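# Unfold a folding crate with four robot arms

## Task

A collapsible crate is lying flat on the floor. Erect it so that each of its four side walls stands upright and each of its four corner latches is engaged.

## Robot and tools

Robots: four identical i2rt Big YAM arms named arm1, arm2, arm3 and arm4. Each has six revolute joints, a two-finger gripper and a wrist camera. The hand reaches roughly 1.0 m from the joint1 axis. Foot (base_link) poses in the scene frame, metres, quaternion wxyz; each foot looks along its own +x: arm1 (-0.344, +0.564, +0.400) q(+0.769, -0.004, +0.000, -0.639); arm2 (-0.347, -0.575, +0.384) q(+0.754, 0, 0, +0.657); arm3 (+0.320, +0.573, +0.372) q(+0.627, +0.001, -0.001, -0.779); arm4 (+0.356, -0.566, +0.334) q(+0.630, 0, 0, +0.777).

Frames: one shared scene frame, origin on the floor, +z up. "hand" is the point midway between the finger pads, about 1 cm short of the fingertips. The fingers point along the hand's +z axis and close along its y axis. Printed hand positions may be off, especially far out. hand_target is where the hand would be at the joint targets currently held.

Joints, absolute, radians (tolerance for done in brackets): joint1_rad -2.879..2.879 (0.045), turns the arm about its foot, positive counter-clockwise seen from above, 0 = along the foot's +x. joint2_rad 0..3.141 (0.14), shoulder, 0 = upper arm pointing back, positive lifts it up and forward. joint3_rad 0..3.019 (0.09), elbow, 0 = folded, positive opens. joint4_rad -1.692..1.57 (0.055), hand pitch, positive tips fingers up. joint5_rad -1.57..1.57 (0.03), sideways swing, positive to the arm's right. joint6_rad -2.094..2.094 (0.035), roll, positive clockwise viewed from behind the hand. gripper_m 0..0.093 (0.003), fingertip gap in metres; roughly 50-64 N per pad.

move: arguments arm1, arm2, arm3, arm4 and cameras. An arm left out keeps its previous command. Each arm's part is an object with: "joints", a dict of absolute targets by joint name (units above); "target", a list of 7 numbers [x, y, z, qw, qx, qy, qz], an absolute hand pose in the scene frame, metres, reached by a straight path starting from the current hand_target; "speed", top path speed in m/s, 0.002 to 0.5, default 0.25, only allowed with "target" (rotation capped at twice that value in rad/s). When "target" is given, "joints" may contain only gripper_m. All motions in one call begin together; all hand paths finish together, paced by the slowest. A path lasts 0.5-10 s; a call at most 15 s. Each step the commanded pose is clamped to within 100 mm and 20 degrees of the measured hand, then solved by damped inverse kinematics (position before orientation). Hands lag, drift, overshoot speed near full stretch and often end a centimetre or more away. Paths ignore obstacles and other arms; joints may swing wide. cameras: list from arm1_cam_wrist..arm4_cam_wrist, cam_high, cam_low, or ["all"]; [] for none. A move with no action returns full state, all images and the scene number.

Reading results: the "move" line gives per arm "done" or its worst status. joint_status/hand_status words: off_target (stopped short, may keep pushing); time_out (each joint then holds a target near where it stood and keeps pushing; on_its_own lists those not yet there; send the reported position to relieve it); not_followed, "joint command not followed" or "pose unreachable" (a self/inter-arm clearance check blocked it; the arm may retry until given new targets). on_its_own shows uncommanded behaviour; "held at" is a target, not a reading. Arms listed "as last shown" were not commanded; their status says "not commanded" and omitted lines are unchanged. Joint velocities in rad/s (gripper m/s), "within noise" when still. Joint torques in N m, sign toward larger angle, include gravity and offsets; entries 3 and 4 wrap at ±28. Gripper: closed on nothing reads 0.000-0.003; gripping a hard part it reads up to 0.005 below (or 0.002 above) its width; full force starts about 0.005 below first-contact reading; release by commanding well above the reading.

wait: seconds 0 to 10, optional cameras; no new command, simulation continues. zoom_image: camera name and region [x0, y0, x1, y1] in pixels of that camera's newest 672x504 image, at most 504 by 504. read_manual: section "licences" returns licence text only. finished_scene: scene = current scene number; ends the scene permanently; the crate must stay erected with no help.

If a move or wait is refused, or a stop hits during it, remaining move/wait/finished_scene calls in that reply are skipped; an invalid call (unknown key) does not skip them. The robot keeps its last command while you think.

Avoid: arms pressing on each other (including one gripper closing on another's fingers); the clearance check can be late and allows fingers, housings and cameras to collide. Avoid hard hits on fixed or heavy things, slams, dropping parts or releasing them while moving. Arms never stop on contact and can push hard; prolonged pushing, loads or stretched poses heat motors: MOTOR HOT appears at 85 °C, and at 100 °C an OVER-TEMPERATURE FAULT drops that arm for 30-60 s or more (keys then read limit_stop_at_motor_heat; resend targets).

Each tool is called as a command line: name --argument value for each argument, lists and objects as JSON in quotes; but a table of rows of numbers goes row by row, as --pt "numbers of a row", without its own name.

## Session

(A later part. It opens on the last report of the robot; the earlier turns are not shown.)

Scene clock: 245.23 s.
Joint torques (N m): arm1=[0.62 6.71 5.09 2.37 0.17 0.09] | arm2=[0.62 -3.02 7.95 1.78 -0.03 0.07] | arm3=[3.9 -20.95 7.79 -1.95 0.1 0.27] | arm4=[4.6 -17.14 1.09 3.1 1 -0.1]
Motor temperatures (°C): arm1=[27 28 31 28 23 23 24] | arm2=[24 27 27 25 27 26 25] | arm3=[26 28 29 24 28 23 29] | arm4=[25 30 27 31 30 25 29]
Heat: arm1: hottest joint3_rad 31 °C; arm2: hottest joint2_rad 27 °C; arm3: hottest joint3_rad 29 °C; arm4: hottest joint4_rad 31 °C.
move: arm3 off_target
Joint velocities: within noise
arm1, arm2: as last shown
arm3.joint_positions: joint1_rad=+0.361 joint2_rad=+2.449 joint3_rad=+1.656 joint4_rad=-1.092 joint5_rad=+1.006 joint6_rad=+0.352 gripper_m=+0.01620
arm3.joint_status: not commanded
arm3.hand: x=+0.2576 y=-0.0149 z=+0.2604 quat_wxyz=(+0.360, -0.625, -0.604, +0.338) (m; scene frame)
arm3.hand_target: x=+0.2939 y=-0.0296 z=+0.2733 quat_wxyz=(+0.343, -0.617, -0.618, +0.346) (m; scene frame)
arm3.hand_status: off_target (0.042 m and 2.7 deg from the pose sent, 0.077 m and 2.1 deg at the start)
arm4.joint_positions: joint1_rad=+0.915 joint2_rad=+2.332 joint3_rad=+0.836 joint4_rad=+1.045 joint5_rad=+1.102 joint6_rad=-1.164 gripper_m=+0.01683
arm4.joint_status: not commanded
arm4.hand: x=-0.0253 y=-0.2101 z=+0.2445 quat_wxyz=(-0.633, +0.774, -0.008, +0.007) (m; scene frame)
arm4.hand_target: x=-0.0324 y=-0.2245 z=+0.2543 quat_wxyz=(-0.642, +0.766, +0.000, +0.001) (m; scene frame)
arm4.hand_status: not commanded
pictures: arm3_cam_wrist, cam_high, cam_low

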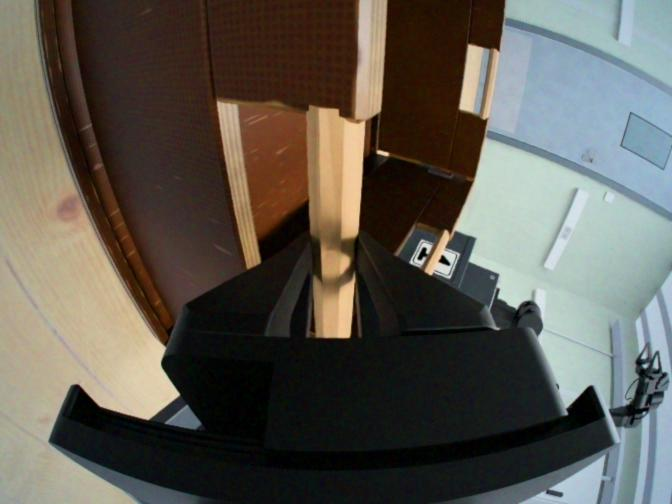

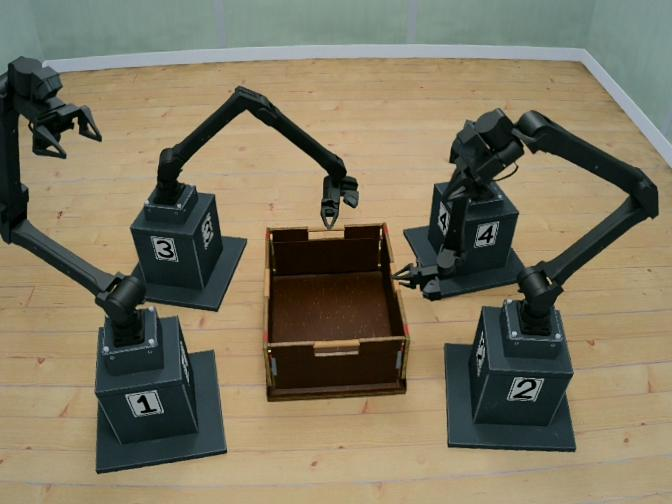

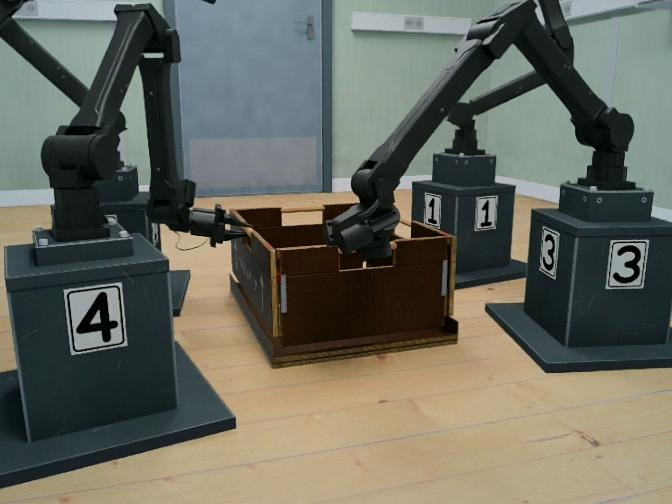

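move --arm3 '{"target":[0.230,-0.028,0.260,-0.343,0.6187,0.6187,-0.343],"speed":0.06}' --cameras '["cam_high","cam_low"]'

zoom_image --camera "cam_low" --region '[255, 220, 325, 360]'

zoom_image --camera "cam_high" --region '[250, 200, 420, 320]'

Scene clock: 249.60 s.
Joint torques (N m): arm1=[-0.21 6.53 5.23 2.58 0.2 0.09] | arm2=[0.56 -3.02 7.94 1.8 -0.03 0.06] | arm3=[-3.19 -20.19 5.14 2.24 0.35 -0.55] | arm4=[4.6 -17.2 1.09 3.1 1 -0.1]
Motor temperatures (°C): arm1=[27 28 31 27 23 23 24] | arm2=[24 27 27 25 27 26 25] | arm3=[26 29 29 24 28 23 29] | arm4=[25 30 27 31 30 25 29]
Heat: arm1: hottest joint3_rad 31 °C; arm2: hottest joint2_rad 27 °C; arm3: hottest joint2_rad 29 °C; arm4: hottest joint4_rad 31 °C.
move: arm3 off_target
Joint velocities: within noise
arm1, arm2, arm4: as last shown
arm3.joint_positions: joint1_rad=+0.356 joint2_rad=+2.424 joint3_rad=+1.605 joint4_rad=-0.992 joint5_rad=+1.014 joint6_rad=+0.265 gripper_m=+0.01619
arm3.joint_status: not commanded
arm3.hand: x=+0.2542 y=-0.0148 z=+0.2594 quat_wxyz=(+0.352, -0.613, -0.618, +0.344) (m; scene frame)
arm3.hand_target: x=+0.2365 y=-0.0259 z=+0.2599 quat_wxyz=(+0.344, -0.617, -0.620, +0.341) (m; scene frame)
arm3.hand_status: off_target (0.028 m and 1.2 deg from the pose sent, 0.031 m and 2.7 deg at the start)
pictures: cam_high, cam_low

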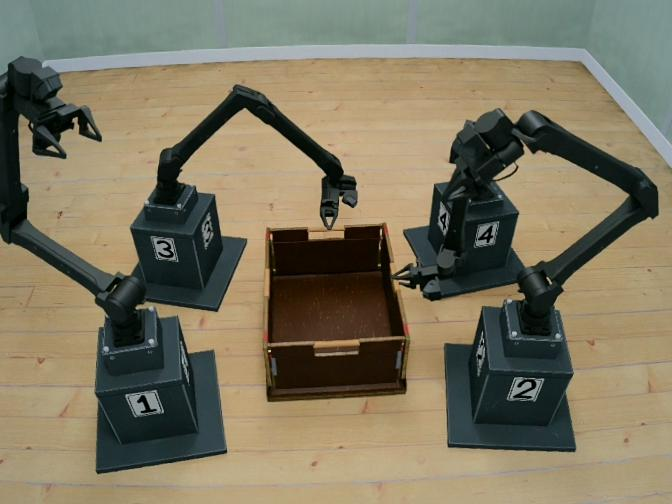

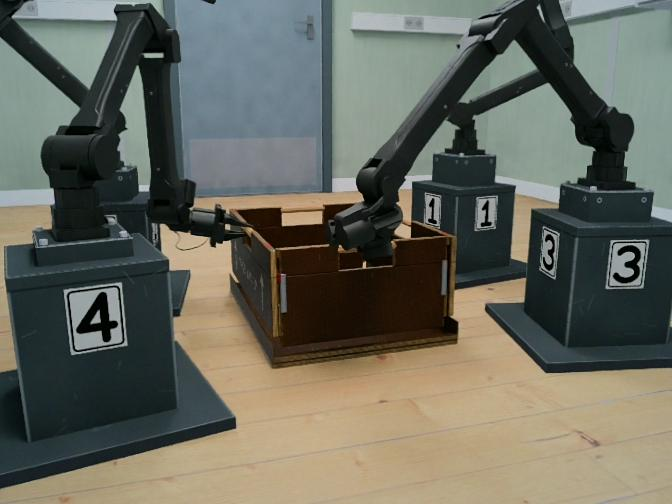

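Scaled by 3.600 from the camera's 672x504 image, which has a finer 960x720 frame.

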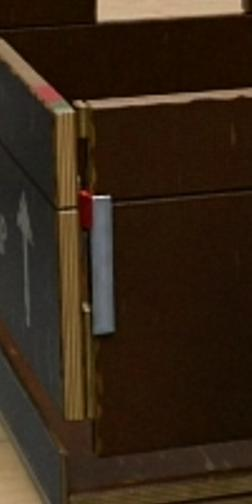

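Scaled by 2.965 from the camera's 672x504 image, which has a finer 960x720 frame.

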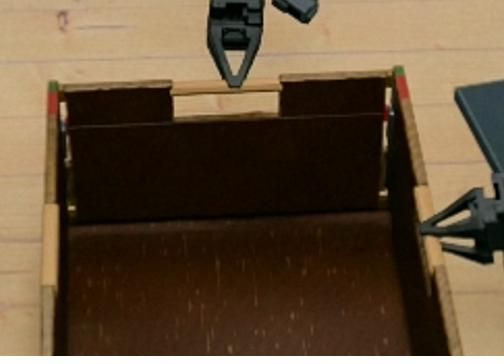

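move --arm3 '{"target":[0.252,-0.028,0.260,-0.343,0.6187,0.6187,-0.343],"speed":0.06}' --arm4 '{"target":[-0.026,-0.212,0.250,-0.639,0.769,0,0],"speed":0.05}'

move --arm3 '{"joints":{"gripper_m":0.05}}' --arm4 '{"joints":{"gripper_m":0.05}}' --cameras '["arm3_cam_wrist","arm4_cam_wrist","cam_high"]'

Scene clock: 253.27 s.
Joint torques (N m): arm1=[-0.09 6.71 5.16 2.51 0.19 0.13] | arm2=[0.62 -3.02 7.95 1.78 -0.03 0.07] | arm3=[-1.32 -19.43 7.24 0.32 0.22 -0.08] | arm4=[2.2 -16.44 1.55 3.04 0.27 -0.12]
Motor temperatures (°C): arm1=[27 28 31 27 23 23 24] | arm2=[24 26 27 25 27 26 25] | arm3=[26 29 29 24 28 23 29] | arm4=[25 30 27 31 30 25 29]
Heat: arm1: hottest joint3_rad 31 °C; arm2: hottest joint3_rad 27 °C; arm3: hottest joint2_rad 29 °C; arm4: hottest joint4_rad 31 °C.
move: arm3 off_target; arm4 done
Joint velocities: within noise
arm1: as last shown
arm2.joint_positions: joint1_rad=+0.291 joint2_rad=+0.800 joint3_rad=+1.291 joint4_rad=-1.209 joint5_rad=-0.006 joint6_rad=-0.009 gripper_m=+0.00067
arm2.joint_status: not commanded
arm2.hand: x=-0.3985 y=-0.2491 z=+0.8504 quat_wxyz=(-0.269, +0.695, -0.588, -0.314) (m; scene frame)
arm2.hand_target: x=-0.4012 y=-0.2485 z=+0.8577 quat_wxyz=(-0.272, +0.692, -0.585, -0.324) (m; scene frame)
arm2.hand_status: not commanded
arm3.joint_positions: joint1_rad=+0.356 joint2_rad=+2.424 joint3_rad=+1.605 joint4_rad=-0.994 joint5_rad=+1.014 joint6_rad=+0.269 gripper_m=+0.01619
arm3.joint_status: not commanded
arm3.hand: x=+0.2541 y=-0.0146 z=+0.2594 quat_wxyz=(+0.352, -0.614, -0.617, +0.344) (m; scene frame)
arm3.hand_target: x=+0.2521 y=-0.0277 z=+0.2602 quat_wxyz=(+0.343, -0.618, -0.618, +0.343) (m; scene frame)
arm3.hand_status: off_target (0.014 m and 1.2 deg from the pose sent, 0.013 m and 1.2 deg at the start)
arm4.joint_positions: joint1_rad=+0.912 joint2_rad=+2.334 joint3_rad=+0.833 joint4_rad=+1.065 joint5_rad=+1.088 joint6_rad=-1.176 gripper_m=+0.01683
arm4.joint_status: not commanded
arm4.hand: x=-0.0261 y=-0.2092 z=+0.2451 quat_wxyz=(-0.634, +0.773, -0.004, +0.002) (m; scene frame)
arm4.hand_target: x=-0.0267 y=-0.2117 z=+0.2507 quat_wxyz=(-0.639, +0.769, -0.001, +0.000) (m; scene frame)
arm4.hand_status: done (0.006 m and 0.9 deg from the pose sent, 0.006 m and 1.5 deg at the start)
pictures: none

Scene clock: 253.93 s.
Joint torques (N m): arm1=[-0.09 7 5.19 2.54 0.2 0.09] | arm2=[0.62 -3.02 7.94 1.77 -0.03 0.06] | arm3=[-0.85 -19.84 7.01 0.28 0.5 0.01] | arm4=[2.14 -16.26 1.73 2.15 0.2 -0.01]
Motor temperatures (°C): arm1=[27 28 31 27 23 23 24] | arm2=[24 26 27 25 27 26 25] | arm3=[26 28 29 24 28 23 29] | arm4=[25 30 27 31 30 25 29]
Heat: arm1: hottest joint3_rad 31 °C; arm2: hottest joint3_rad 27 °C; arm3: hottest joint3_rad 29 °C; arm4: hottest joint4_rad 31 °C.
move: arm3 done; arm4 done
Joint velocities: within noise
arm1, arm2: as last shown
arm3.joint_positions: joint1_rad=+0.347 joint2_rad=+2.424 joint3_rad=+1.607 joint4_rad=-0.985 joint5_rad=+1.006 joint6_rad=+0.250 gripper_m=+0.04983
arm3.joint_status: all done
arm3.hand: x=+0.2497 y=-0.0157 z=+0.2583 quat_wxyz=(+0.351, -0.614, -0.620, +0.339) (m; scene frame)
arm3.hand_target: x=+0.2474 y=-0.0289 z=+0.2600 quat_wxyz=(+0.342, -0.620, -0.617, +0.343) (m; scene frame)
arm3.hand_status: not commanded
arm4.joint_positions: joint1_rad=+0.922 joint2_rad=+2.331 joint3_rad=+0.829 joint4_rad=+1.083 joint5_rad=+1.090 joint6_rad=-1.193 gripper_m=+0.04989
arm4.joint_status: all done
arm4.hand: x=-0.0301 y=-0.2131 z=+0.2487 quat_wxyz=(-0.637, +0.771, +0.001, -0.002) (m; scene frame)
arm4.hand_target: x=-0.0300 y=-0.2158 z=+0.2509 quat_wxyz=(-0.639, +0.769, +0.006, +0.000) (m; scene frame)
arm4.hand_status: not commanded
pictures: arm3_cam_wrist, arm4_cam_wrist, cam_high

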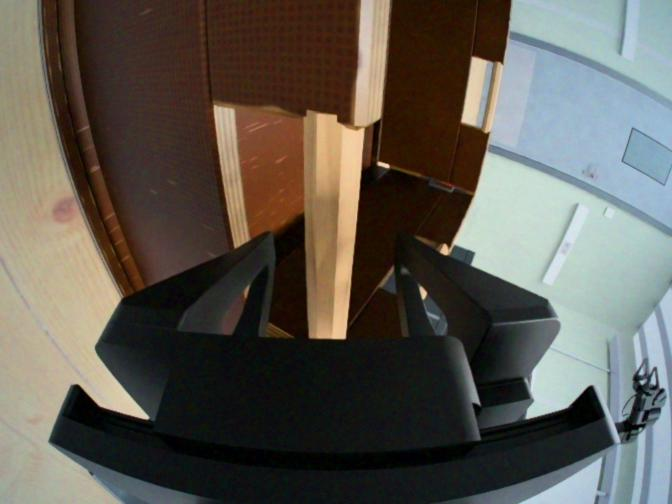

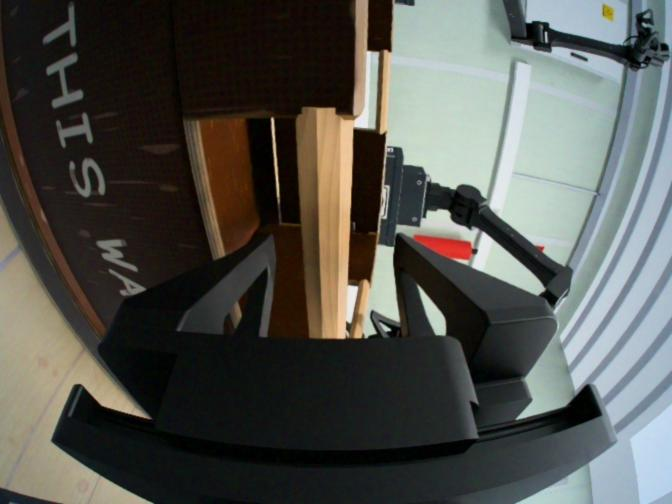

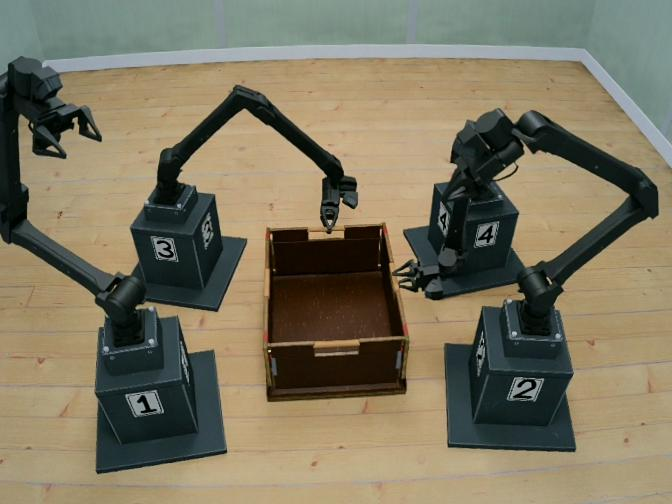

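move --arm3 '{"target":[0.34,-0.028,0.32,-0.343,0.6187,0.6187,-0.343],"speed":0.15}' --arm4 '{"target":[-0.030,-0.285,0.268,-0.639,0.769,0,0],"speed":0.15}'

move --arm2 '{"joints":{"joint1_rad":0.17,"joint2_rad":1.6,"joint3_rad":1.4,"joint4_rad":-1.37,"joint5_rad":0,"joint6_rad":0.03}}'

move --arm2 '{"target":[-0.39,0.01,0.34,0,0.7071,-0.7071,0],"speed":0.25}' --cameras '["cam_high","cam_low","arm2_cam_wrist"]'

Scene clock: 257.63 s.
Joint torques (N m): arm1=[-0.32 6.65 5.09 2.5 0.21 0.07] | arm2=[0.56 -3.02 7.94 1.78 -0.04 0.07] | arm3=[-0.67 -20.54 7.97 -1.09 0.45 0.27] | arm4=[2.26 -15.62 1.77 0.8 0.31 0.38]
Motor temperatures (°C): arm1=[27 28 31 27 23 23 24] | arm2=[24 26 27 25 27 26 25] | arm3=[26 28 29 24 28 23 29] | arm4=[25 30 27 31 29 25 28]
Heat: arm1: hottest joint3_rad 31 °C; arm2: hottest joint3_rad 27 °C; arm3: hottest joint3_rad 29 °C; arm4: hottest joint4_rad 31 °C.
move: arm3 off_target; arm4 done
Joint velocities: within noise
arm1, arm2: as last shown
arm3.joint_positions: joint1_rad=+0.489 joint2_rad=+2.404 joint3_rad=+1.723 joint4_rad=-1.328 joint5_rad=+0.965 joint6_rad=+0.475 gripper_m=+0.04990
arm3.joint_status: not commanded
arm3.hand: x=+0.3369 y=-0.0152 z=+0.3092 quat_wxyz=(+0.357, -0.606, -0.626, +0.337) (m; scene frame)
arm3.hand_target: x=+0.3410 y=-0.0284 z=+0.3202 quat_wxyz=(+0.343, -0.618, -0.619, +0.344) (m; scene frame)
arm3.hand_status: off_target (0.017 m and 2.3 deg from the pose sent, 0.110 m and 1.2 deg at the start)
arm4.joint_positions: joint1_rad=+1.071 joint2_rad=+2.240 joint3_rad=+0.750 joint4_rad=+0.913 joint5_rad=+1.237 joint6_rad=-1.030 gripper_m=+0.04995
arm4.joint_status: not commanded
arm4.hand: x=-0.0281 y=-0.2787 z=+0.2673 quat_wxyz=(-0.641, +0.768, +0.001, +0.007) (m; scene frame)
arm4.hand_target: x=-0.0270 y=-0.2810 z=+0.2686 quat_wxyz=(-0.640, +0.768, -0.003, +0.003) (m; scene frame)
arm4.hand_status: done (0.007 m and 0.8 deg from the pose sent, 0.074 m and 0.4 deg at the start)
pictures: none

Scene clock: 259.03 s.
Joint torques (N m): arm1=[-0.32 6.24 5.11 2.44 0.13 0.08] | arm2=[-0.56 -17.26 8.29 -0.06 0.06 0.06] | arm3=[-0.62 -20.54 7.84 -0.95 0.42 0.3] | arm4=[1.9 -15.62 1.78 0.79 0.31 0.42]
Motor temperatures (°C): arm1=[27 28 31 27 23 23 24] | arm2=[24 26 27 25 27 26 25] | arm3=[26 28 29 24 28 23 29] | arm4=[25 30 27 30 29 25 28]
Heat: arm1: hottest joint3_rad 31 °C; arm2: hottest joint3_rad 27 °C; arm3: hottest joint3_rad 29 °C; arm4: hottest joint2_rad 30 °C.
move: arm2 done
Joint velocities: within noise
arm1: as last shown
arm2.joint_positions: joint1_rad=+0.169 joint2_rad=+1.616 joint3_rad=+1.378 joint4_rad=-1.361 joint5_rad=+0.005 joint6_rad=+0.021 gripper_m=+0.00067
arm2.joint_status: all done
arm2.hand: x=-0.3606 y=-0.1044 z=+0.5522 quat_wxyz=(+0.007, +0.711, -0.703, +0.012) (m; scene frame)
arm2.hand_target: x=-0.3580 y=-0.0999 z=+0.5670 quat_wxyz=(-0.002, +0.706, -0.708, +0.003) (m; scene frame)
arm2.hand_status: not commanded
arm3.joint_positions: joint1_rad=+0.486 joint2_rad=+2.404 joint3_rad=+1.723 joint4_rad=-1.328 joint5_rad=+0.965 joint6_rad=+0.475 gripper_m=+0.04990
arm3.joint_status: not commanded
arm3.hand: x=+0.3351 y=-0.0153 z=+0.3092 quat_wxyz=(+0.357, -0.607, -0.625, +0.337) (m; scene frame)
arm3.hand_target: x=+0.3392 y=-0.0285 z=+0.3202 quat_wxyz=(+0.343, -0.618, -0.618, +0.343) (m; scene frame)
arm3.hand_status: not commanded
arm4.joint_positions: joint1_rad=+1.070 joint2_rad=+2.240 joint3_rad=+0.750 joint4_rad=+0.913 joint5_rad=+1.237 joint6_rad=-1.029 gripper_m=+0.04995
arm4.joint_status: not commanded
arm4.hand: x=-0.0277 y=-0.2781 z=+0.2673 quat_wxyz=(-0.641, +0.768, +0.000, +0.007) (m; scene frame)
arm4.hand_target: x=-0.0265 y=-0.2804 z=+0.2686 quat_wxyz=(-0.640, +0.768, -0.004, +0.003) (m; scene frame)
arm4.hand_status: not commanded
pictures: none

Scene clock: 260.97 s.
Joint torques (N m): arm1=[-0.03 6.65 5.24 2.52 0.19 0.05] | arm2=[0.38 -20.84 8.51 0.68 -0.08 0.07] | arm3=[-0.91 -20.6 8.02 -1.17 0.41 0.26] | arm4=[2.08 -15.68 1.77 0.79 0.31 0.42]
Motor temperatures (°C): arm1=[27 28 31 27 23 23 24] | arm2=[24 26 27 25 27 26 25] | arm3=[26 28 29 24 28 23 29] | arm4=[25 30 27 30 29 25 28]
Heat: arm1: hottest joint3_rad 31 °C; arm2: hottest joint3_rad 27 °C; arm3: hottest joint3_rad 29 °C; arm4: hottest joint2_rad 30 °C.
move: arm2 off_target
Joint velocities: within noise
arm1, arm3, arm4: as last shown
arm2.joint_positions: joint1_rad=+0.211 joint2_rad=+2.099 joint3_rad=+1.447 joint4_rad=-0.970 joint5_rad=-0.001 joint6_rad=+0.059 gripper_m=+0.00067
arm2.joint_status: not commanded
arm2.hand: x=-0.3885 y=-0.0143 z=+0.3282 quat_wxyz=(+0.017, +0.713, -0.701, +0.019) (m; scene frame)
arm2.hand_target: x=-0.3937 y=+0.0067 z=+0.3399 quat_wxyz=(+0.001, +0.712, -0.702, -0.001) (m; scene frame)
arm2.hand_status: off_target (0.027 m and 3.1 deg from the pose sent, 0.243 m and 1.8 deg at the start)
pictures: arm2_cam_wrist, cam_high, cam_low

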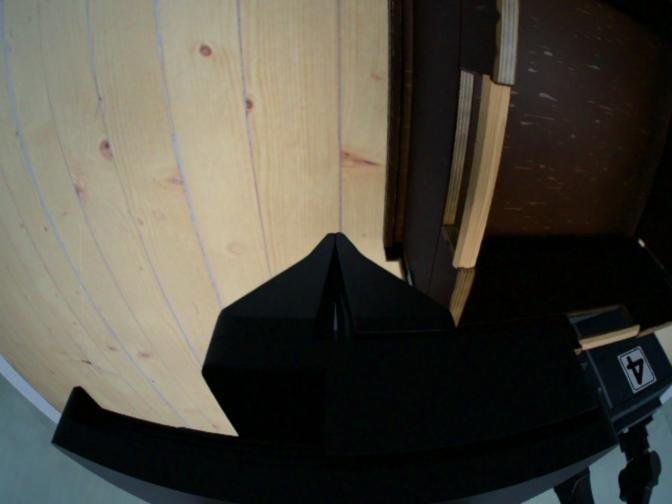

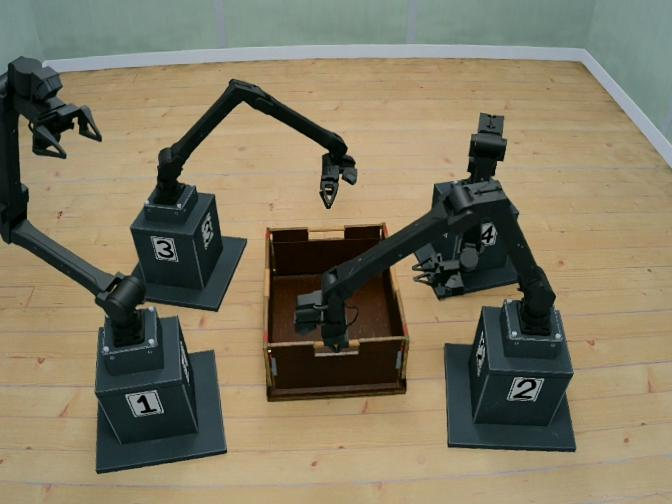

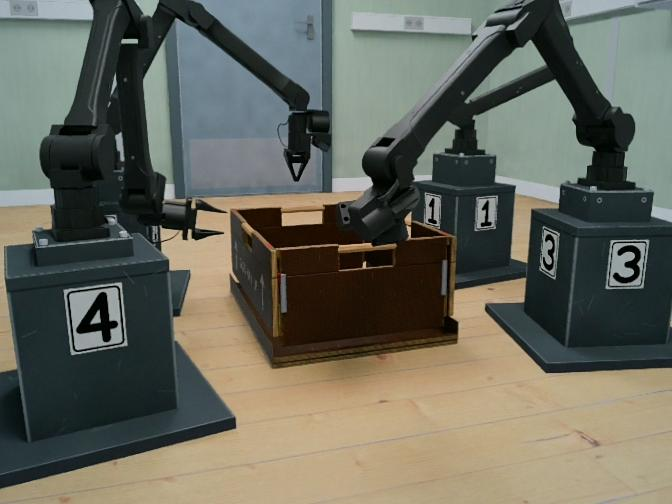

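move --arm2 '{"target":[-0.385,0.01,0.265,0,0.7071,-0.7071,0],"speed":0.2}'

move --arm2 '{"target":[-0.315,0.01,0.262,0,0.7071,-0.7071,0],"speed":0.05}' --cameras '["cam_high","cam_low","arm2_cam_wrist"]'

zoom_image --camera "cam_high" --region '[240, 210, 430, 420]'

Scene clock: 263.27 s.
Joint torques (N m): arm1=[0.03 6.36 5.16 2.65 0.2 0.08] | arm2=[-0.79 -22.24 7.13 0.69 0.02 0.05] | arm3=[-0.67 -20.66 7.88 -1.2 0.42 0.24] | arm4=[2.08 -15.62 1.77 0.79 0.31 0.42]
Motor temperatures (°C): arm1=[27 28 31 27 23 23 24] | arm2=[24 27 27 25 27 26 25] | arm3=[26 29 29 24 28 23 28] | arm4=[25 30 27 30 29 25 28]
Heat: arm1: hottest joint3_rad 31 °C; arm2: hottest joint2_rad 27 °C; arm3: hottest joint2_rad 29 °C; arm4: hottest joint2_rad 30 °C.
move: arm2 off_target
Joint velocities: within noise
arm1.joint_positions: joint1_rad=-0.585 joint2_rad=+0.467 joint3_rad=+1.640 joint4_rad=-1.554 joint5_rad=+0.191 joint6_rad=-0.040 gripper_m=+0.09396
arm1.joint_status: not commanded
arm1.hand: x=-0.4062 y=+0.4986 z=+1.0234 quat_wxyz=(-0.233, -0.706, -0.424, +0.517) (m; scene frame)
arm1.hand_target: x=-0.4048 y=+0.5020 z=+1.0297 quat_wxyz=(-0.238, -0.702, -0.420, +0.523) (m; scene frame)
arm1.hand_status: not commanded
arm2.joint_positions: joint1_rad=+0.211 joint2_rad=+2.231 joint3_rad=+1.447 joint4_rad=-0.832 joint5_rad=-0.001 joint6_rad=+0.059 gripper_m=+0.00067
arm2.joint_status: not commanded
arm2.hand: x=-0.3888 y=-0.0096 z=+0.2549 quat_wxyz=(+0.015, +0.713, -0.701, +0.017) (m; scene frame)
arm2.hand_target: x=-0.3853 y=+0.0088 z=+0.2653 quat_wxyz=(+0.000, +0.707, -0.707, +0.000) (m; scene frame)
arm2.hand_status: off_target (0.022 m and 2.7 deg from the pose sent, 0.068 m and 3.1 deg at the start)
arm3, arm4: as last shown
pictures: none

Scene clock: 265.30 s.
Joint torques (N m): arm1=[0.38 7.59 5.18 2.47 0.13 0.09] | arm2=[-0.62 -21.66 7.25 0.66 -0.07 -0.14] | arm3=[-0.09 -20.66 7.97 -1.18 0.41 0.28] | arm4=[2.08 -15.56 1.77 0.79 0.31 0.42]
Motor temperatures (°C): arm1=[27 28 31 27 23 23 24] | arm2=[24 27 27 25 27 26 25] | arm3=[26 29 29 24 28 23 28] | arm4=[25 30 27 30 29 25 28]
Heat: arm1: hottest joint3_rad 31 °C; arm2: hottest joint2_rad 27 °C; arm3: hottest joint2_rad 29 °C; arm4: hottest joint2_rad 30 °C.
move: arm2 off_target
Joint velocities: within noise
arm1, arm3, arm4: as last shown
arm2.joint_positions: joint1_rad=+0.080 joint2_rad=+2.231 joint3_rad=+1.447 joint4_rad=-0.826 joint5_rad=+0.002 joint6_rad=-0.035 gripper_m=+0.00067
arm2.joint_status: not commanded
arm2.hand: x=-0.3135 y=-0.0074 z=+0.2549 quat_wxyz=(+0.013, +0.699, -0.715, +0.014) (m; scene frame)
arm2.hand_target: x=-0.3103 y=+0.0098 z=+0.2622 quat_wxyz=(-0.001, +0.701, -0.713, +0.000) (m; scene frame)
arm2.hand_status: off_target (0.019 m and 2.5 deg from the pose sent, 0.077 m and 2.7 deg at the start)
pictures: arm2_cam_wrist, cam_high, cam_low

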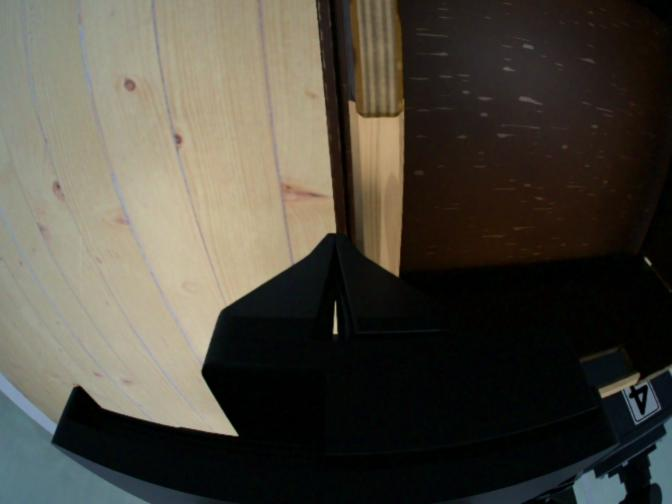

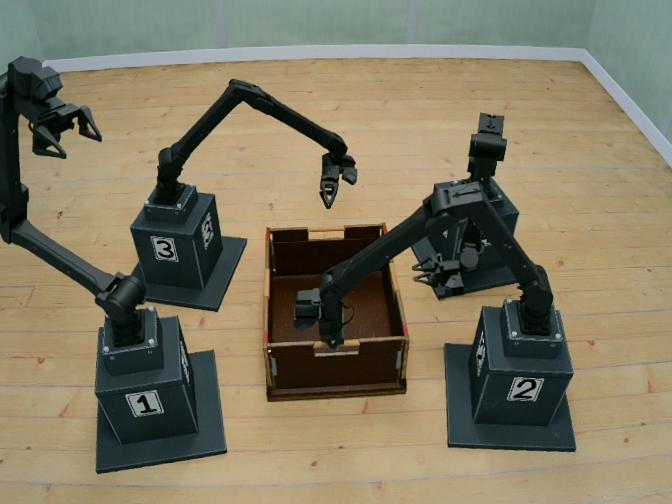

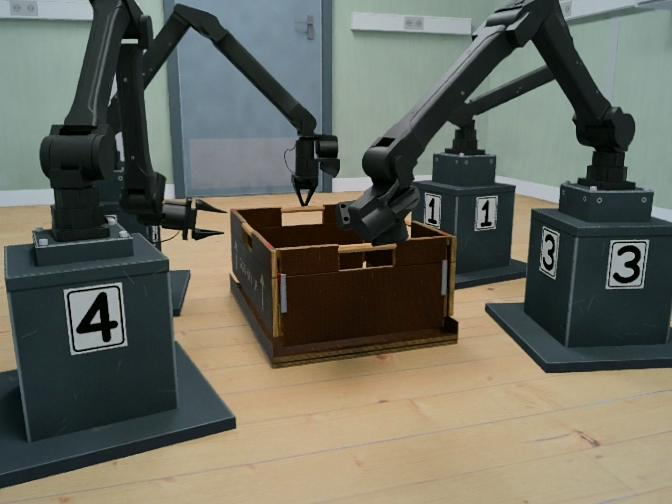

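Scaled by 2.400 from the camera's 672x504 image, which has a finer 960x720 frame.

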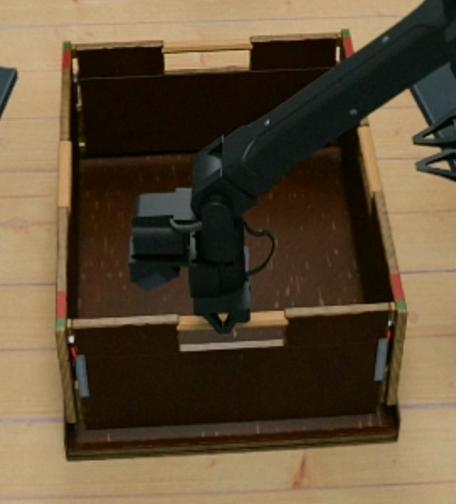

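move --arm2 '{"target":[-0.27,0.01,0.262,0,0.7071,-0.7071,0],"speed":0.05}' --cameras '["cam_high","arm2_cam_wrist"]'

zoom_image --camera "cam_high" --region '[240, 210, 430, 420]'

Scene clock: 267.50 s.
Joint torques (N m): arm1=[-0.15 6.36 5.01 2.36 0.18 0.1] | arm2=[-3.9 -21.19 7.98 0.43 0.54 -0.12] | arm3=[-0.79 -20.78 7.95 -0.99 0.44 0.24] | arm4=[2.08 -15.68 1.77 0.79 0.31 0.42]
Motor temperatures (°C): arm1=[27 28 31 27 23 23 24] | arm2=[24 27 27 25 27 26 25] | arm3=[26 29 29 24 28 23 28] | arm4=[25 30 27 30 29 25 28]
Heat: arm1: hottest joint3_rad 31 °C; arm2: hottest joint2_rad 27 °C; arm3: hottest joint2_rad 29 °C; arm4: hottest joint2_rad 30 °C.
move: arm2 off_target
Joint velocities: within noise
arm1, arm3, arm4: as last shown
arm2.joint_positions: joint1_rad=+0.058 joint2_rad=+2.231 joint3_rad=+1.447 joint4_rad=-0.826 joint5_rad=-0.022 joint6_rad=-0.128 gripper_m=+0.00067
arm2.joint_status: not commanded
arm2.hand: x=-0.3055 y=-0.0079 z=+0.2549 quat_wxyz=(+0.022, +0.724, -0.689, +0.004) (m; scene frame)
arm2.hand_target: x=-0.2770 y=+0.0092 z=+0.2624 quat_wxyz=(+0.003, +0.713, -0.701, -0.003) (m; scene frame)
arm2.hand_status: off_target (0.040 m and 3.8 deg from the pose sent, 0.047 m and 2.5 deg at the start)
pictures: arm2_cam_wrist, cam_high

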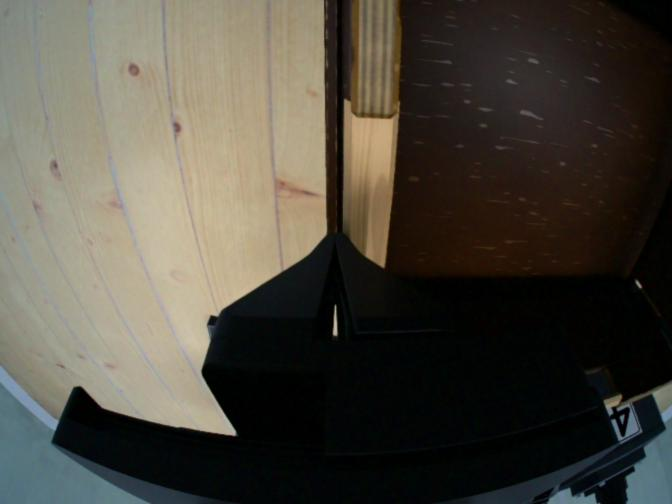

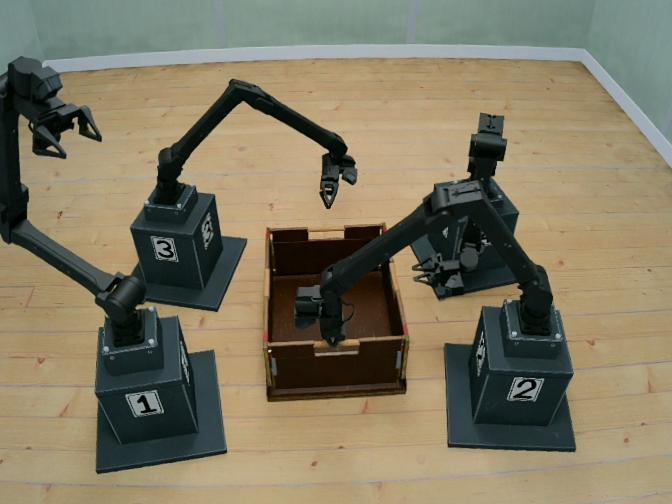

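Scaled by 2.400 from the camera's 672x504 image, which has a finer 960x720 frame.

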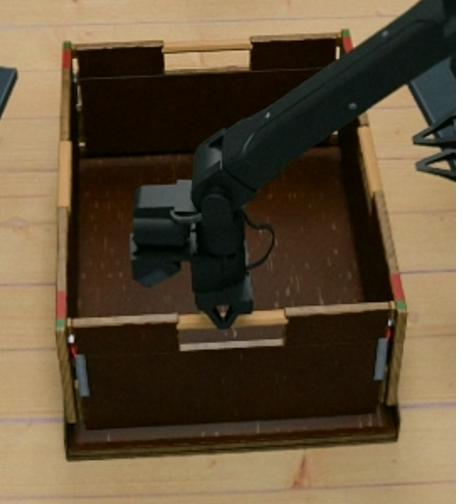

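move --arm2 '{"target":[-0.36,0.01,0.28,0,0.7071,-0.7071,0],"speed":0.1}' --cameras '["cam_high"]'

zoom_image --camera "cam_high" --region '[240, 210, 430, 420]'

finished_scene --scene 1

Scene clock: 270.03 s.
Joint torques (N m): arm1=[-0.15 6.48 5.11 2.47 0.14 0.11] | arm2=[-0.09 -24.41 6.93 -0.1 0.12 0.05] | arm3=[-0.85 -20.72 7.88 -0.94 0.44 0.26] | arm4=[2.14 -15.62 1.78 0.79 0.31 0.42]
Motor temperatures (°C): arm1=[27 28 31 27 23 23 24] | arm2=[24 27 27 25 27 26 25] | arm3=[26 29 29 24 28 23 28] | arm4=[25 29 27 30 29 25 28]
Heat: arm1: hottest joint3_rad 31 °C; arm2: hottest joint2_rad 27 °C; arm3: hottest joint2_rad 29 °C; arm4: hottest joint4_rad 30 °C.
move: arm2 off_target
Joint velocities: within noise
arm1, arm3, arm4: as last shown
arm2.joint_positions: joint1_rad=+0.158 joint2_rad=+2.231 joint3_rad=+1.447 joint4_rad=-0.835 joint5_rad=-0.002 joint6_rad=+0.013 gripper_m=+0.00067
arm2.joint_status: not commanded
arm2.hand: x=-0.3587 y=-0.0089 z=+0.2549 quat_wxyz=(+0.017, +0.710, -0.704, +0.017) (m; scene frame)
arm2.hand_target: x=-0.3559 y=+0.0094 z=+0.2797 quat_wxyz=(+0.000, +0.705, -0.709, +0.000) (m; scene frame)
arm2.hand_status: off_target (0.031 m and 2.8 deg from the pose sent, 0.063 m and 3.8 deg at the start)
pictures: cam_high

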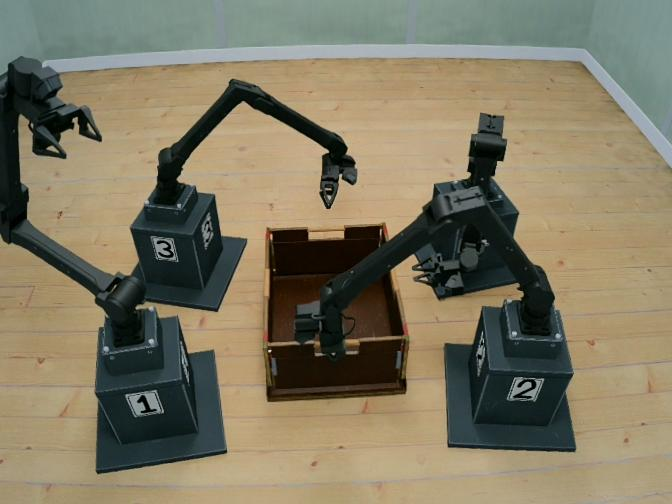

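Scaled by 2.400 from the camera's 672x504 image, which has a finer 960x720 frame.

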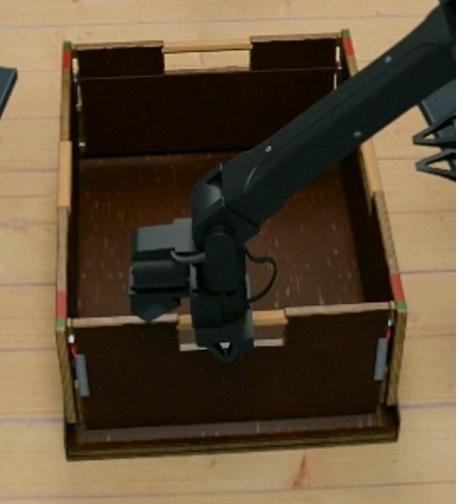

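The scene is finished: the task was done.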